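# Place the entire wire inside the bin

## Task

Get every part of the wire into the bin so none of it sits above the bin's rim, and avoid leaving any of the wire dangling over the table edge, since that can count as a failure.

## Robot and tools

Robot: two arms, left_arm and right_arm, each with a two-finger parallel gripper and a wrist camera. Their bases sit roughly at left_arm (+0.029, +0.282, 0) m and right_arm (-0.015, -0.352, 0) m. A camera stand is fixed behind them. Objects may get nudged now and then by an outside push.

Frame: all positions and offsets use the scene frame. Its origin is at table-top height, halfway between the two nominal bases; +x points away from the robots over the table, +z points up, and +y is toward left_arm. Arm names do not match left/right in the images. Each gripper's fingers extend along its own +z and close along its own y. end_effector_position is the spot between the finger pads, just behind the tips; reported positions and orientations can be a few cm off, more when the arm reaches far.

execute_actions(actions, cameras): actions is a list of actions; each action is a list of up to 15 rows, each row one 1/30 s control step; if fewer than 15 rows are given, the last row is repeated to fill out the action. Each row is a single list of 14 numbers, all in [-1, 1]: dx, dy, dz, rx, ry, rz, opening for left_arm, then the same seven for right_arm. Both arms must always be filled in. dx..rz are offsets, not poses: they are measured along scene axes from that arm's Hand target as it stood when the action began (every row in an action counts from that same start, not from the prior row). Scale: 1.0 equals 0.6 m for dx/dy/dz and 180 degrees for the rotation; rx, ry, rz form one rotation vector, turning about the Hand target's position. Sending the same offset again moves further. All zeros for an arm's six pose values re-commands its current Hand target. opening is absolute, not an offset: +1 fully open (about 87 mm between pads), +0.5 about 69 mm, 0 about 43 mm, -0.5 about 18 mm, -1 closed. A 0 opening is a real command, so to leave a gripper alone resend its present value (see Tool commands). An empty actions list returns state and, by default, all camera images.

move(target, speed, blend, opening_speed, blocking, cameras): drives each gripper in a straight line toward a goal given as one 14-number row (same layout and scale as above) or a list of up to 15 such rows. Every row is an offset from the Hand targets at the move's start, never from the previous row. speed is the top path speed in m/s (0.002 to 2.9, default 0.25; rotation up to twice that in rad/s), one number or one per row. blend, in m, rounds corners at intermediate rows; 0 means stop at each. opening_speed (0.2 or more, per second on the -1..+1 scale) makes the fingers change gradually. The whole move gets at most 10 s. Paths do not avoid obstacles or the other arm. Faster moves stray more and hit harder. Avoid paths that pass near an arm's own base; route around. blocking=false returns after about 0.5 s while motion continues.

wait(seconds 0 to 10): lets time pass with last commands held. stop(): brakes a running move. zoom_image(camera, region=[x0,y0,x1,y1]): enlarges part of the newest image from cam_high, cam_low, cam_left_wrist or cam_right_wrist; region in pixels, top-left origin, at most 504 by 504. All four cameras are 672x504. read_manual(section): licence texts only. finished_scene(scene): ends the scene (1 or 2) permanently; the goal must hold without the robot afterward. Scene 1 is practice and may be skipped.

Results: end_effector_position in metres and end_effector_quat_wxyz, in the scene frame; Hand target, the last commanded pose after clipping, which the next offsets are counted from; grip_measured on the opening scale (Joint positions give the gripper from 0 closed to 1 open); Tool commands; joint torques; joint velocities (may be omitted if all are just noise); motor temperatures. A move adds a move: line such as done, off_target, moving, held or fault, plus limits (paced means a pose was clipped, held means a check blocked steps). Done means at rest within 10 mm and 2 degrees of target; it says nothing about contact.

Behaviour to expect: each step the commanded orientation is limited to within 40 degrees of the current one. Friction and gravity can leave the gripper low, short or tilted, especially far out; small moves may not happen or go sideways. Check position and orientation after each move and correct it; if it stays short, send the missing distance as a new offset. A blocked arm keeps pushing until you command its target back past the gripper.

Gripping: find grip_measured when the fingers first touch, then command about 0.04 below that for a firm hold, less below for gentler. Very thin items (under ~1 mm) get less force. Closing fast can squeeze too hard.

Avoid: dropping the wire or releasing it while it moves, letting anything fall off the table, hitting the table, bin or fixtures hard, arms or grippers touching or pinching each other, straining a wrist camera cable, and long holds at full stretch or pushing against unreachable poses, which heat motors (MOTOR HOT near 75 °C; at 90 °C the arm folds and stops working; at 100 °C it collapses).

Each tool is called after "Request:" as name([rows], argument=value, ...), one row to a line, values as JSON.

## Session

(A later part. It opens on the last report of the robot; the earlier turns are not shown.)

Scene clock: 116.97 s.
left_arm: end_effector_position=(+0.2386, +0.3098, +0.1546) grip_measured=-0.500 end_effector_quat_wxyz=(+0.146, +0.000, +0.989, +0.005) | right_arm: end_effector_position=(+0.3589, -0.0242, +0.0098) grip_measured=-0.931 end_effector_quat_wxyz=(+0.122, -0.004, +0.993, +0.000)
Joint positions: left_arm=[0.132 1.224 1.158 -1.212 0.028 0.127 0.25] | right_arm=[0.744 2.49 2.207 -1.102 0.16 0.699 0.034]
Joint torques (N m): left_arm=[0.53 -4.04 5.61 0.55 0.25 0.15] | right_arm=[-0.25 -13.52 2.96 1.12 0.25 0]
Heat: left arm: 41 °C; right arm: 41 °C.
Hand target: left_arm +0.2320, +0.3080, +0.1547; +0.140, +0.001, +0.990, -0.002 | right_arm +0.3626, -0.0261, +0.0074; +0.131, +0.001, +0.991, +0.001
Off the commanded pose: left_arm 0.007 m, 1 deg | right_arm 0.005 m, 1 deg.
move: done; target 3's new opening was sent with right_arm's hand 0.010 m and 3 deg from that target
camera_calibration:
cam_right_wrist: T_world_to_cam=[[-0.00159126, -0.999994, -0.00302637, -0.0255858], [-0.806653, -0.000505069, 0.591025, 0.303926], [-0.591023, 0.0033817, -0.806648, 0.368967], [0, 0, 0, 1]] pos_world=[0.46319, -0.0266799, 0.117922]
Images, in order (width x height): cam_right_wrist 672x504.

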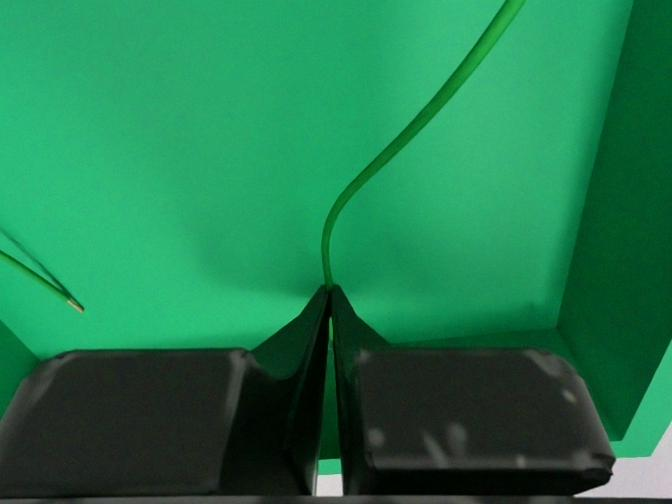

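Request:
move([
  [0,0,0,0,0,0,-0.5,0,0.0,0.025,0,0,0,-1],
  [0,0,0,0,0,0,-0.5,0.01,0.08,0.025,0.08,0,0.12,-1],
], speed=0.1, blend=[0.005,0], cameras=["cam_low","cam_high","cam_right_wrist"])

Request:
zoom_image(camera="cam_low", region=[290, 255, 425, 345])

Request:
zoom_image(camera="cam_high", region=[265, 200, 385, 320])

Scene clock: 120.37 s.
left_arm: end_effector_position=(+0.2386, +0.3098, +0.1546) grip_measured=-0.500 end_effector_quat_wxyz=(+0.146, +0.000, +0.989, +0.005) | right_arm: end_effector_position=(+0.3667, +0.0210, +0.0186) grip_measured=-0.931 end_effector_quat_wxyz=(+0.123, -0.165, +0.968, +0.140)
Joint positions: left_arm=[0.132 1.224 1.158 -1.212 0.028 0.127 0.25] | right_arm=[0.728 2.489 2.207 -0.929 -0.112 0.39 0.034]
Joint torques (N m): left_arm=[0.54 -4.05 5.63 0.56 0.25 0.16] | right_arm=[-0.38 -13.72 4.86 1.24 -0.12 -0.14]
Heat: left arm: 41 °C; right arm: 43 °C.
Hand target: left_arm +0.2320, +0.3080, +0.1547; +0.140, +0.001, +0.990, -0.002 | right_arm +0.3686, +0.0219, +0.0223; +0.127, -0.168, +0.966, +0.149
Off the commanded pose: left_arm 0.007 m, 1 deg | right_arm 0.004 m, 1 deg.
move: done
camera_calibration:
cam_right_wrist: T_world_to_cam=[[0.345275, -0.908762, -0.234388, -0.105218], [-0.735006, -0.417134, 0.53457, 0.288622], [-0.583568, -0.0122972, -0.811971, 0.378254], [0, 0, 0, 1]] pos_world=[0.469205, 0.0294275, 0.128181]
Images, in order (width x height): cam_high 672x504, cam_low 672x504, cam_right_wrist 672x504.

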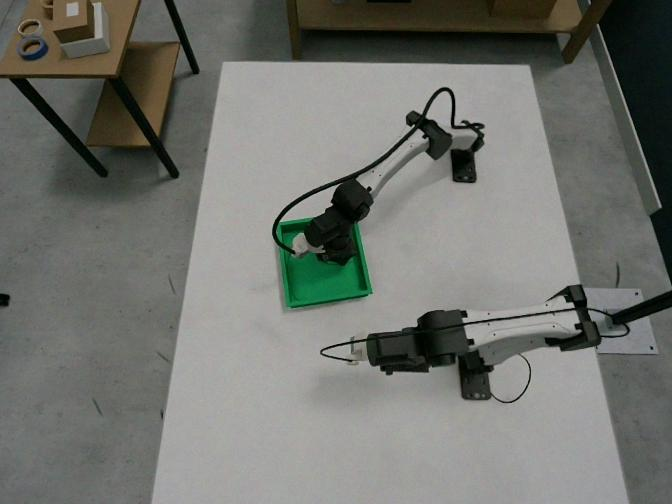

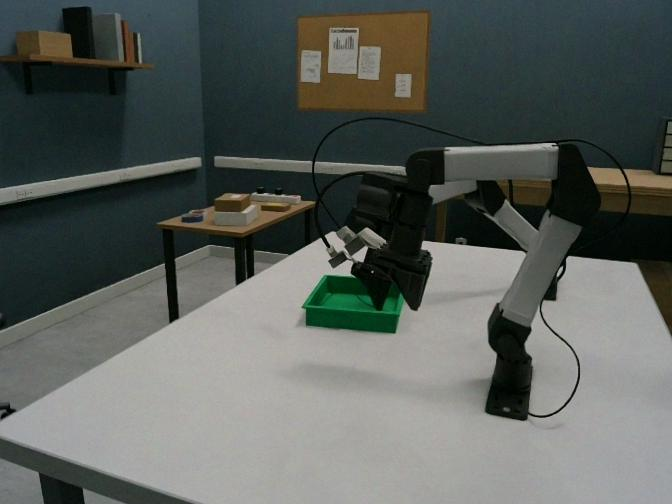

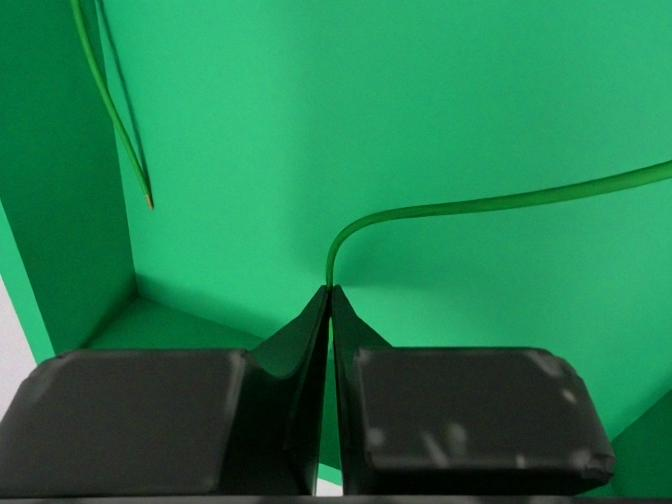

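Scaled by 3.733 from the camera's 672x504 image, which has a finer 960x720 frame.

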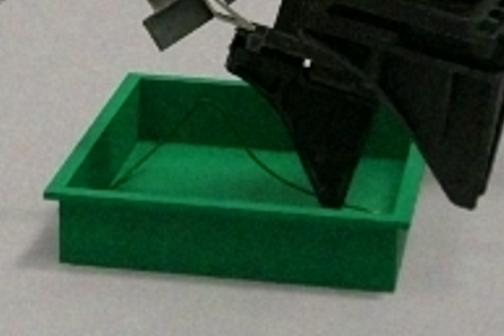

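Scaled by 4.200 from the camera's 672x504 image, which has a finer 960x720 frame.

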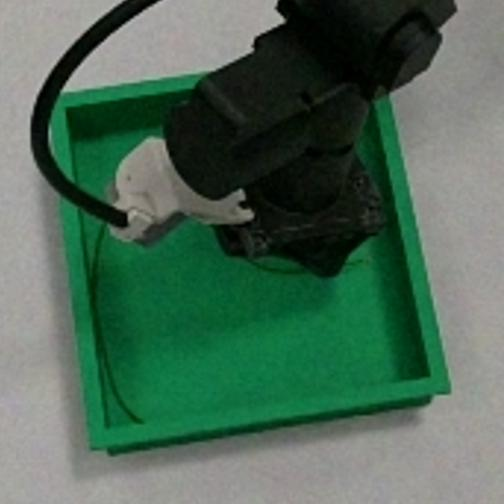

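Request:
move(target=[0,0,0,0,0,0,-0.5,0.0,0.0,-0.005,-0.037,0.13,0,-1], speed=0.1, cameras=["cam_low","cam_high","cam_right_wrist"])

Request:
zoom_image(camera="cam_low", region=[290, 255, 425, 345])

Scene clock: 125.83 s.
left_arm: end_effector_position=(+0.2386, +0.3098, +0.1546) grip_measured=-0.500 end_effector_quat_wxyz=(+0.146, +0.000, +0.989, +0.005) | right_arm: end_effector_position=(+0.3692, +0.0221, +0.0274) grip_measured=-0.931 end_effector_quat_wxyz=(+0.028, -0.124, +0.975, +0.183)
Joint positions: left_arm=[0.132 1.224 1.158 -1.212 0.028 0.127 0.25] | right_arm=[0.668 2.809 2.838 -1.362 -0.288 0.429 0.034]
Joint torques (N m): left_arm=[0.54 -4.08 5.63 0.55 0.24 0.15] | right_arm=[-0.31 -11.28 7.23 0.75 -0.21 0.02]
Heat: left arm: 40 °C; right arm: 45 °C.
Hand target: left_arm +0.2320, +0.3080, +0.1547; +0.140, +0.001, +0.990, -0.002 | right_arm +0.3685, +0.0219, +0.0195; -0.082, -0.141, +0.979, +0.124
Off the commanded pose: left_arm 0.007 m, 1 deg | right_arm 0.008 m, 14 deg.
elbow stopped short (right arm): the move would have taken joint 3 (elbow) straighter than the controller allows.
move: off_target (right_arm)
camera_calibration:
cam_right_wrist: T_world_to_cam=[[0.242193, -0.904356, -0.351401, -0.0619029], [-0.627292, -0.422259, 0.654371, 0.243293], [-0.740167, 0.0619471, -0.669564, 0.439223], [0, 0, 0, 1]] pos_world=[0.492706, 0.0195418, 0.113131]
Images, in order (width x height): cam_high 672x504, cam_low 672x504, cam_right_wrist 672x504.

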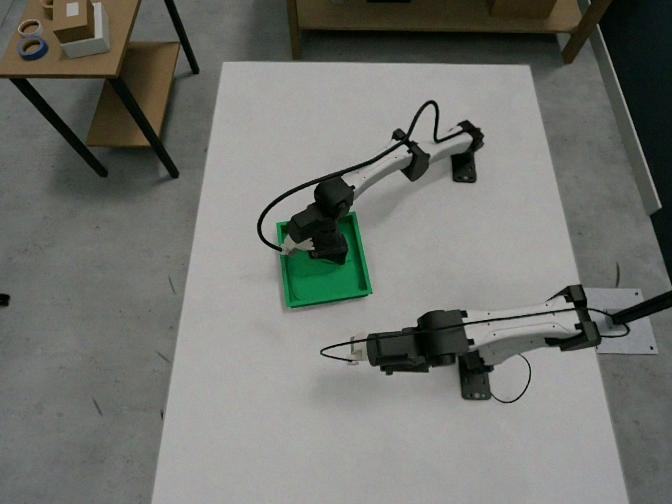

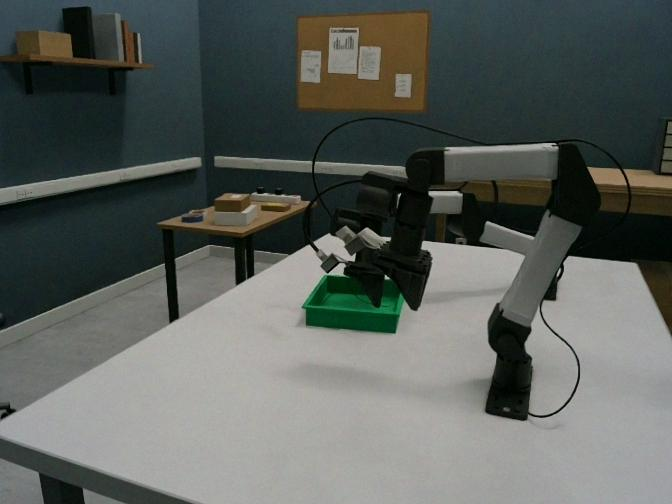

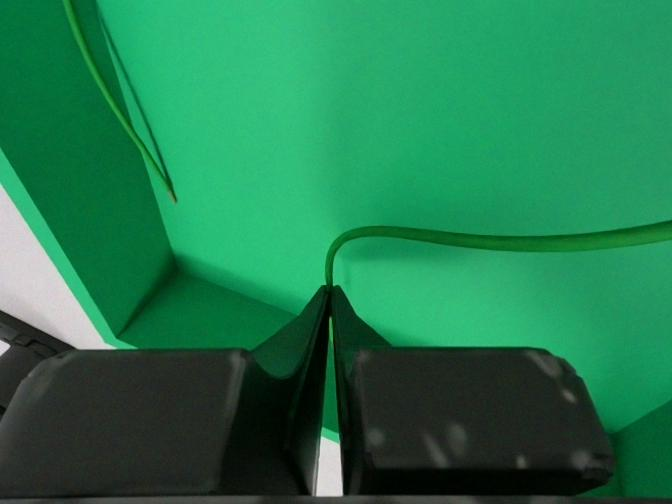

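Scaled by 3.733 from the camera's 672x504 image, which has a finer 960x720 frame.

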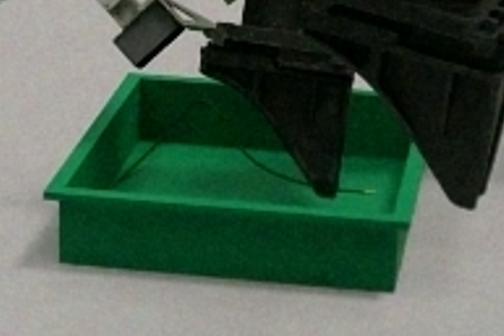

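Request:
move([
  [0,0,0,0,0,0,-0.5,0.0,0.0,-0.02,0,0,0,-1],
  [0,0,0,0,0,0,-0.5,0.0,0.0,-0.02,0,0,0,-0.5],
  [0,0,0,0,0,0,-0.5,-0.01,0,0.08,0,-0.1,0,-0.5],
  [0,0,0,0,0,0,-0.5,-0.05,-0.05,0.2,0,-0.1,0,-0.5],
  [0,0,0,0,0,0,-0.5,-0.15,-0.3,0.22,0,-0.1,0,-0.5],
], speed=[0.06,0.06,0.06,0.12,0.3], blend=[0,0,0.005,0.02,0], opening_speed=0.5, cameras=["cam_low","cam_high","cam_right_wrist"])

Request:
zoom_image(camera="cam_low", region=[290, 255, 425, 345])

Request:
zoom_image(camera="cam_high", region=[265, 200, 385, 320])

Scene clock: 133.67 s.
left_arm: end_effector_position=(+0.2386, +0.3098, +0.1546) grip_measured=-0.500 end_effector_quat_wxyz=(+0.146, +0.000, +0.989, +0.005) | right_arm: end_effector_position=(+0.2814, -0.1595, +0.1515) grip_measured=-0.500 end_effector_quat_wxyz=(+0.072, -0.154, +0.981, +0.093)
Joint positions: left_arm=[0.132 1.224 1.158 -1.212 0.028 0.127 0.25] | right_arm=[0.511 1.853 1.75 -1.27 -0.128 0.192 0.25]
Joint torques (N m): left_arm=[0.53 -4.07 5.64 0.55 0.24 0.16] | right_arm=[0.25 -9.18 3.73 0.96 -0.13 -0.15]
Motor temperatures (°C): left_arm=[19 38 29 23 20 18 20] | right_arm=[21 47 30 23 20 20 20]
Heat: left arm: 38 °C; right arm: 47 °C.
Hand target: left_arm +0.2320, +0.3080, +0.1547; +0.140, +0.001, +0.990, -0.002 | right_arm +0.2786, -0.1582, +0.1514; +0.073, -0.159, +0.979, +0.100
Off the commanded pose: left_arm 0.007 m, 1 deg | right_arm 0.003 m, 1 deg.
elbow stopped short (right arm): the move would have taken joint 3 (elbow) straighter than the controller allows.
move: done; target 2's new opening was sent with right_arm's hand 0.008 m and 13 deg from that target
camera_calibration:
cam_right_wrist: T_world_to_cam=[[0.305412, -0.938142, -0.163138, -0.212922], [-0.69094, -0.336222, 0.639966, 0.0640874], [-0.655229, -0.0827349, -0.750886, 0.433849], [0, 0, 0, 1]] pos_world=[0.39358, -0.142309, 0.250021]
Images, in order (width x height): cam_high 672x504, cam_low 672x504, cam_right_wrist 672x504.

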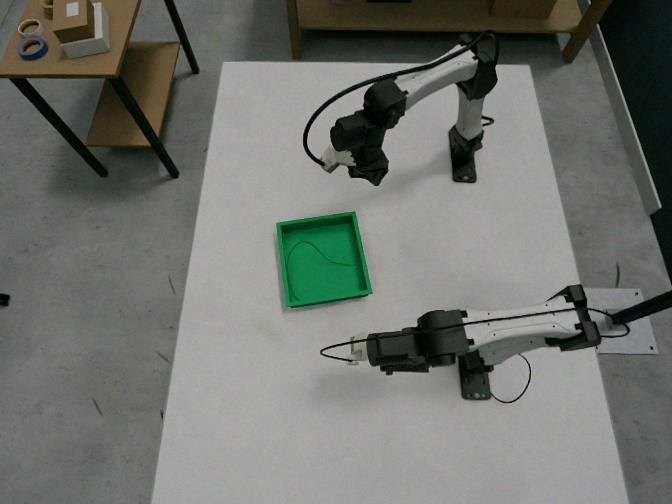

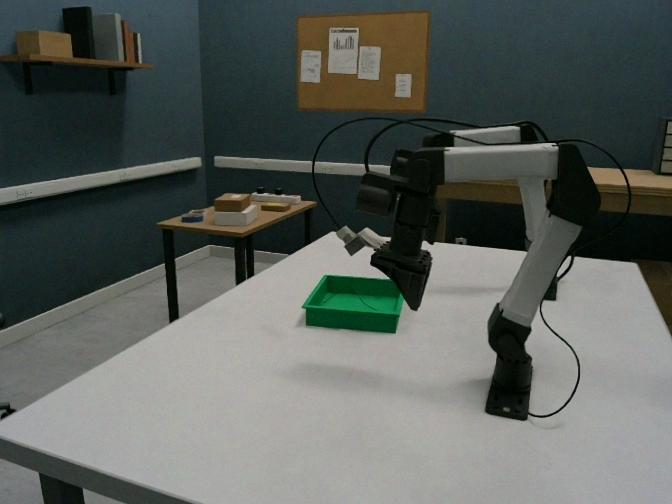

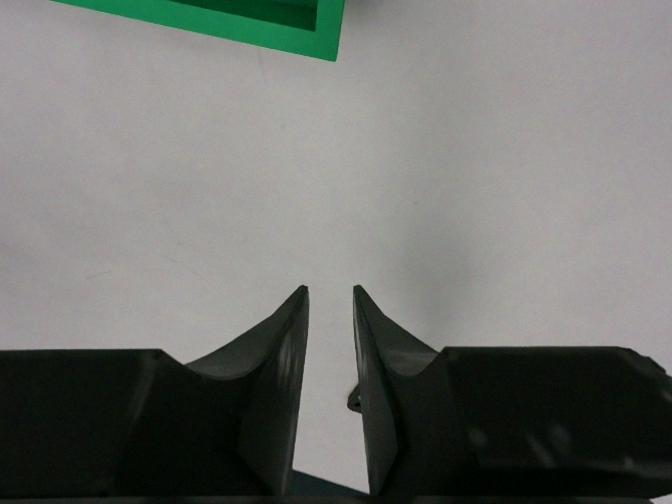

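Scaled by 3.733 from the camera's 672x504 image, which has a finer 960x720 frame.

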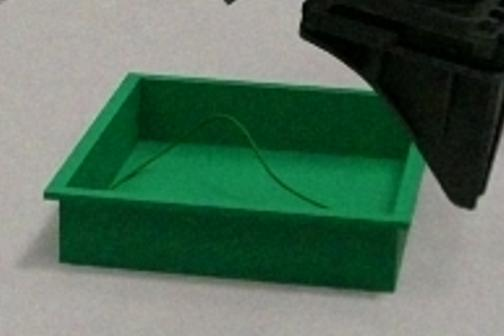

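Scaled by 4.200 from the camera's 672x504 image, which has a finer 960x720 frame.

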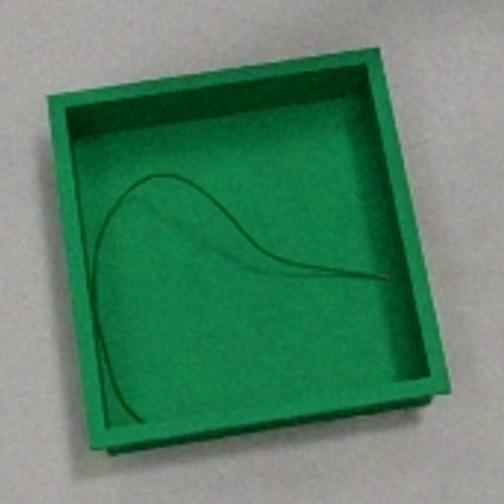

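Request:
move(target=[0,0,0,0,0,0,-0.5,0.161,0.277,-0.08,-0.047,-0.115,-0.176,-0.4], speed=0.25, cameras=["cam_right_wrist"])

Scene clock: 138.43 s.
left_arm: end_effector_position=(+0.2386, +0.3098, +0.1546) grip_measured=-0.500 end_effector_quat_wxyz=(+0.146, +0.000, +0.989, +0.005) | right_arm: end_effector_position=(+0.3726, +0.0098, +0.1112) grip_measured=-0.400 end_effector_quat_wxyz=(+0.260, +0.088, +0.962, -0.012)
Joint positions: left_arm=[0.132 1.224 1.158 -1.212 0.028 0.127 0.25] | right_arm=[0.851 2.559 2.707 -1.4 0.426 0.942 0.3]
Joint torques (N m): left_arm=[0.57 -4.05 5.64 0.55 0.23 0.15] | right_arm=[-0.03 -10.26 6.97 0.85 0.45 0.05]
Heat: left arm: 38 °C; right arm: 46 °C.
Hand target: left_arm +0.2320, +0.3080, +0.1547; +0.140, +0.001, +0.990, -0.002 | right_arm +0.3752, +0.0082, +0.1034; +0.258, +0.093, +0.961, -0.024
Off the commanded pose: left_arm 0.007 m, 1 deg | right_arm 0.008 m, 2 deg.
move: done
camera_calibration:
cam_right_wrist: T_world_to_cam=[[-0.182879, -0.98271, -0.0289296, 0.0788558], [-0.924878, 0.161989, 0.344036, 0.325086], [-0.333401, 0.0896733, -0.938511, 0.376584], [0, 0, 0, 1]] pos_world=[0.440639, -0.00893741, 0.243868]
Images, in order (width x height): cam_right_wrist 672x504.

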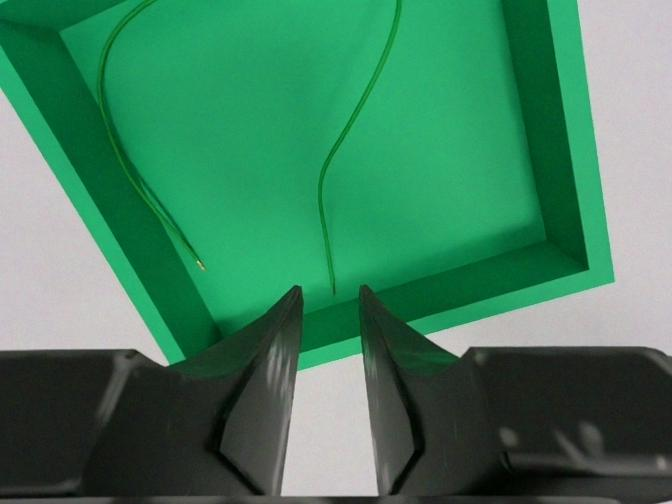

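Request:
move([
  [0,0,0,0,0,0,-0.5,0.033,0.005,-0.125,0,0,0,-0.4],
  [0,0,0,0,0,0,-0.5,0.033,0.005,-0.158,0,0,0,-0.4],
  [0,0,0,0,0,0,-0.5,0.033,0.005,-0.158,0,0,0,-1],
], speed=[0.15,0.06,0.06], blend=[0.01,0,0], opening_speed=0.8, cameras=["cam_right_wrist"])

Scene clock: 141.40 s.
left_arm: end_effector_position=(+0.2386, +0.3098, +0.1546) grip_measured=-0.500 end_effector_quat_wxyz=(+0.146, +0.000, +0.989, +0.005) | right_arm: end_effector_position=(+0.3951, +0.0147, +0.0217) grip_measured=-0.932 end_effector_quat_wxyz=(+0.262, +0.095, +0.960, -0.014)
Joint positions: left_arm=[0.132 1.224 1.158 -1.212 0.028 0.127 0.25] | right_arm=[0.828 2.559 2.341 -1.027 0.428 0.933 0.034]
Joint torques (N m): left_arm=[0.54 -4.08 5.64 0.54 0.24 0.16] | right_arm=[-0.14 -11.89 3.92 1.15 0.35 -0.11]
Heat: left arm: 37 °C; right arm: 45 °C.
Hand target: left_arm +0.2320, +0.3080, +0.1547; +0.140, +0.001, +0.990, -0.002 | right_arm +0.3949, +0.0111, +0.0086; +0.258, +0.093, +0.961, -0.024
Off the commanded pose: left_arm 0.007 m, 1 deg | right_arm 0.014 m, 1 deg.
move: off_target (right_arm); blend cut to 0.0099 m at target 1; target 3's new opening was sent with right_arm's hand 0.014 m and 1 deg from that target
camera_calibration:
cam_right_wrist: T_world_to_cam=[[-0.198676, -0.979637, -0.0289824, 0.091444], [-0.92386, 0.17733, 0.339171, 0.375281], [-0.327125, 0.094161, -0.940278, 0.297263], [0, 0, 0, 1]] pos_world=[0.462117, -0.00495727, 0.154875]
Images, in order (width x height): cam_right_wrist 672x504.

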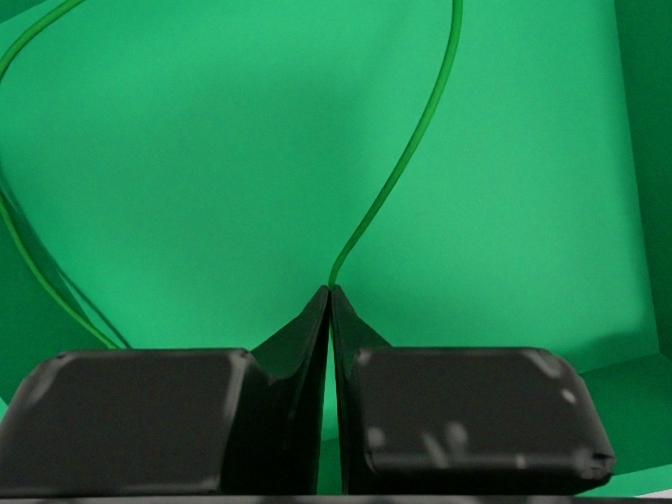

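Request:
move([
  [0,0,0,0,0,0,-0.5,0,0,0.015,0.032,0.164,-0.08,-1],
  [0,0,0,0,0,0,-0.5,0,0,0.0,0.032,0.19,-0.08,-1],
], speed=0.1, cameras=["cam_low","cam_high","cam_right_wrist"])

Request:
zoom_image(camera="cam_low", region=[290, 255, 425, 345])

Request:
zoom_image(camera="cam_high", region=[265, 200, 385, 320])

Scene clock: 147.13 s.
left_arm: end_effector_position=(+0.2386, +0.3098, +0.1546) grip_measured=-0.500 end_effector_quat_wxyz=(+0.146, +0.000, +0.989, +0.005) | right_arm: end_effector_position=(+0.3938, +0.0102, +0.0169) grip_measured=-0.932 end_effector_quat_wxyz=(+0.056, +0.228, +0.968, +0.082)
Joint positions: left_arm=[0.132 1.224 1.158 -1.212 0.028 0.127 0.25] | right_arm=[0.671 2.814 2.838 -1.397 -0.019 1.116 0.034]
Joint torques (N m): left_arm=[0.53 -4.08 5.61 0.55 0.25 0.16] | right_arm=[-0.29 -11.17 7.04 0.74 -0.05 0.02]
Heat: left arm: 37 °C; right arm: 46 °C.
Hand target: left_arm +0.2320, +0.3080, +0.1547; +0.140, +0.001, +0.990, -0.002 | right_arm +0.3949, +0.0112, +0.0085; -0.045, +0.212, +0.976, -0.034
Off the commanded pose: left_arm 0.007 m, 1 deg | right_arm 0.008 m, 18 deg.
elbow stopped short (right arm): the move would have taken joint 3 (elbow) straighter than the controller allows.
move: off_target (right_arm)
camera_calibration:
cam_right_wrist: T_world_to_cam=[[-0.442645, -0.877004, -0.186893, 0.184376], [-0.677845, 0.190818, 0.71001, 0.273226], [-0.58702, 0.440967, -0.678938, 0.387035], [0, 0, 0, 1]] pos_world=[0.494015, -0.0611079, 0.103238]
Images, in order (width x height): cam_high 672x504, cam_low 672x504, cam_right_wrist 672x504.

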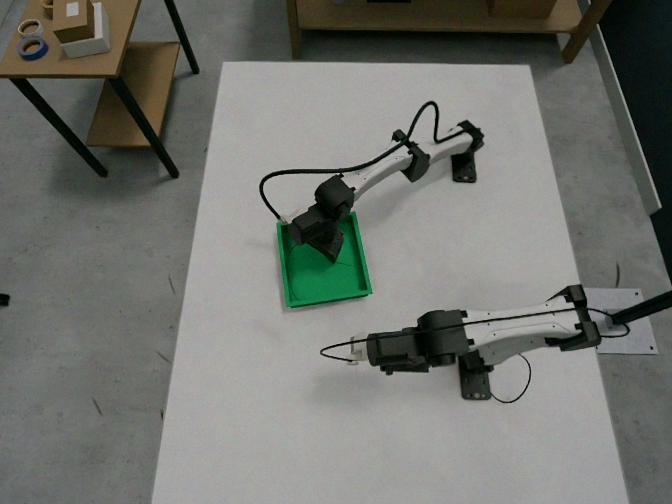

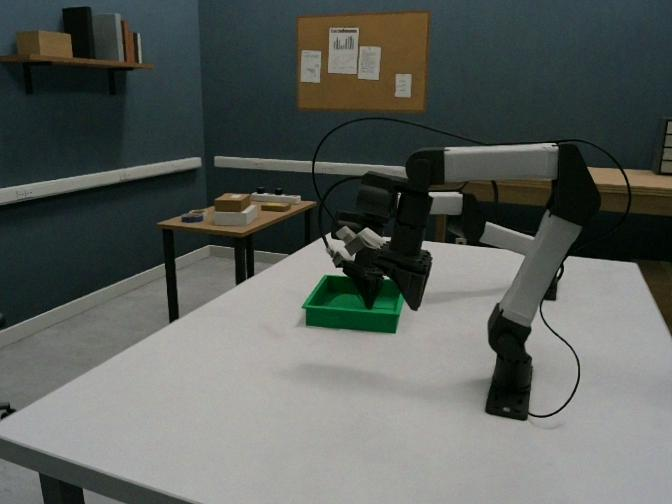

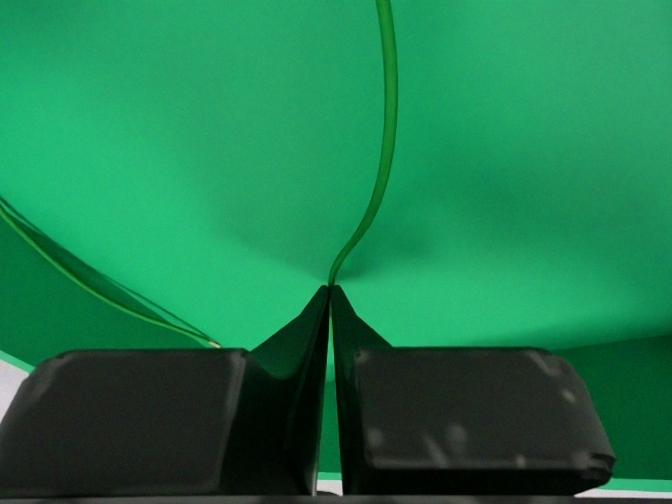

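Scaled by 3.733 from the camera's 672x504 image, which has a finer 960x720 frame.

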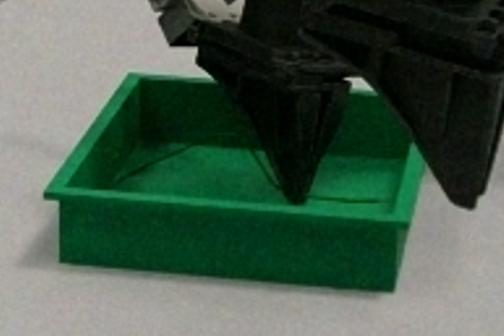

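Scaled by 4.200 from the camera's 672x504 image, which has a finer 960x720 frame.

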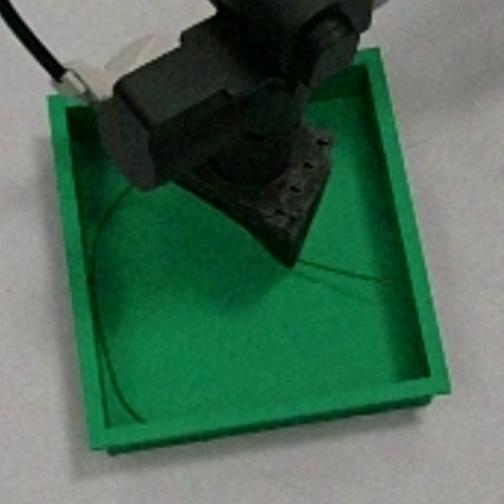

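Request:
move([
  [0,0,0,0,0,0,-0.5,0.0,0.0,0.0,0,0,0,-0.5],
  [0,0,0,0,0,0,-0.5,-0.01,0,0.1,0,-0.1,0,-0.5],
  [0,0,0,0,0,0,-0.5,-0.05,-0.05,0.2,0,-0.1,0,-0.5],
  [0,0,0,0,0,0,-0.5,-0.18,-0.3,0.23,0,-0.1,0,-0.5],
], speed=[0.06,0.06,0.15,0.3], blend=[0,0.005,0.02,0], opening_speed=0.5, cameras=["cam_low","cam_high","cam_right_wrist"])

Request:
zoom_image(camera="cam_low", region=[290, 255, 425, 345])

Request:
zoom_image(camera="cam_high", region=[265, 200, 385, 320])

Scene clock: 154.07 s.
left_arm: end_effector_position=(+0.2386, +0.3098, +0.1546) grip_measured=-0.500 end_effector_quat_wxyz=(+0.146, +0.000, +0.989, +0.005) | right_arm: end_effector_position=(+0.2888, -0.1694, +0.1473) grip_measured=-0.500 end_effector_quat_wxyz=(+0.109, +0.218, +0.970, -0.006)
Joint positions: left_arm=[0.132 1.224 1.158 -1.212 0.028 0.127 0.25] | right_arm=[0.544 1.837 1.725 -1.307 0.156 0.953 0.25]
Joint torques (N m): left_arm=[0.54 -4.1 5.61 0.54 0.25 0.16] | right_arm=[0.12 -8.92 3.67 0.86 0.09 -0.12]
Heat: left arm: 36 °C; right arm: 49 °C.
Hand target: left_arm +0.2320, +0.3080, +0.1547; +0.140, +0.001, +0.990, -0.002 | right_arm +0.2869, -0.1689, +0.1466; +0.108, +0.215, +0.971, -0.001
Off the commanded pose: left_arm 0.007 m, 1 deg | right_arm 0.002 m, 1 deg.
elbow stopped short (right arm): the move would have taken joint 3 (elbow) straighter than the controller allows.
move: done
camera_calibration:
cam_right_wrist: T_world_to_cam=[[-0.432499, -0.90079, -0.0390126, -0.0239837], [-0.721295, 0.319706, 0.614428, 0.192159], [-0.540998, 0.293879, -0.788008, 0.471004], [0, 0, 0, 1]] pos_world=[0.383043, -0.221457, 0.252151]
Images, in order (width x height): cam_high 672x504, cam_low 672x504, cam_right_wrist 672x504.

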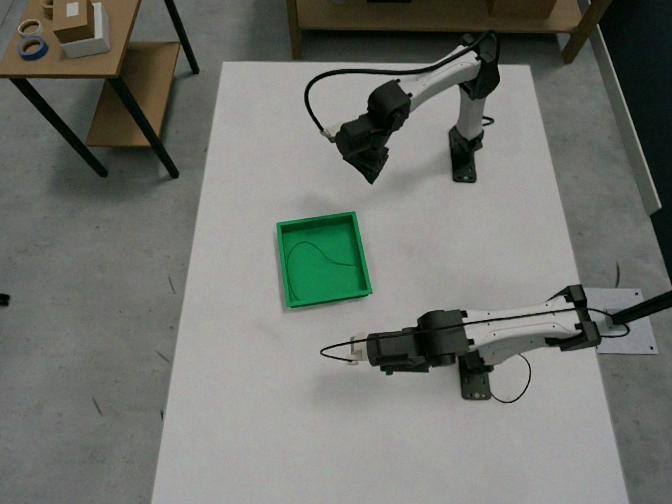

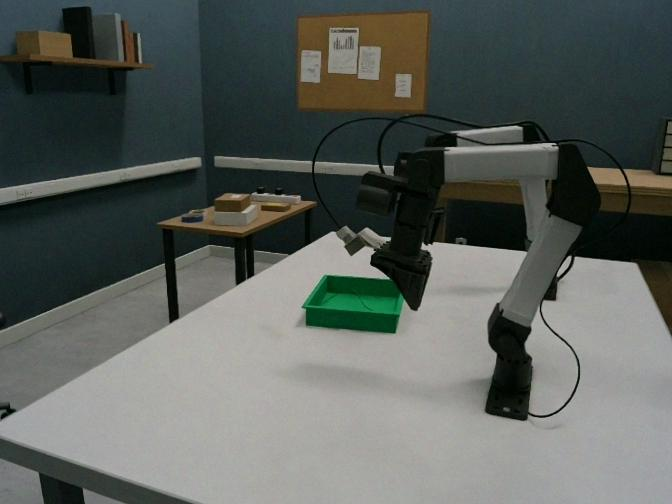

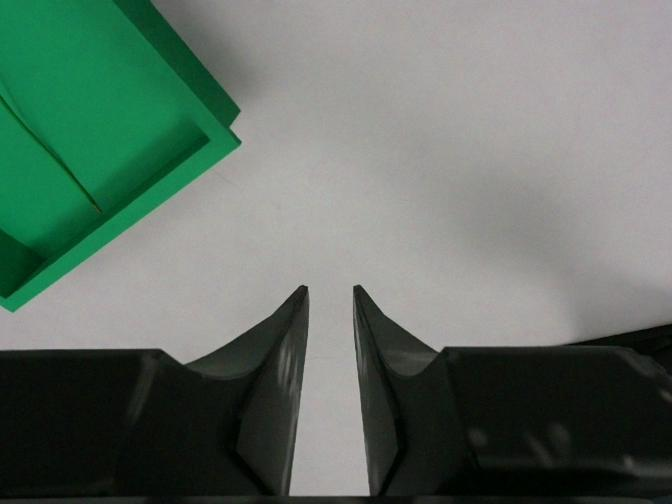

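Scaled by 3.733 from the camera's 672x504 image, which has a finer 960x720 frame.

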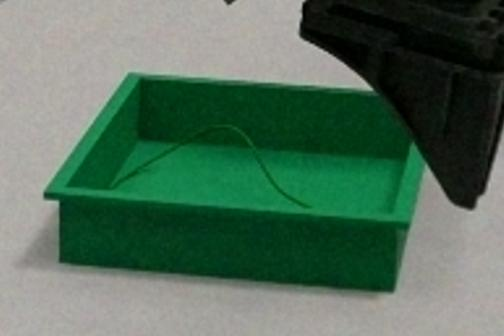

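Scaled by 4.200 from the camera's 672x504 image, which has a finer 960x720 frame.

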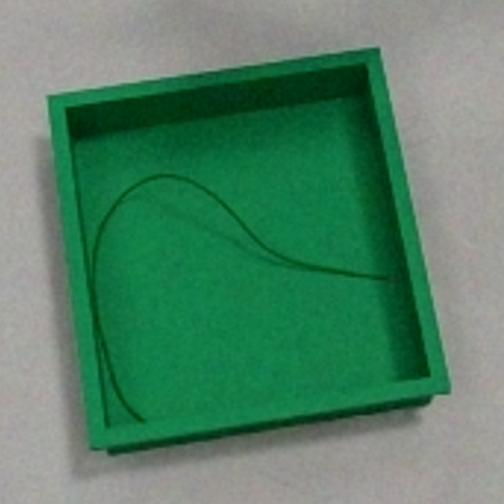

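Request:
finished_scene(scene=2)

The scene is finished: the task was done.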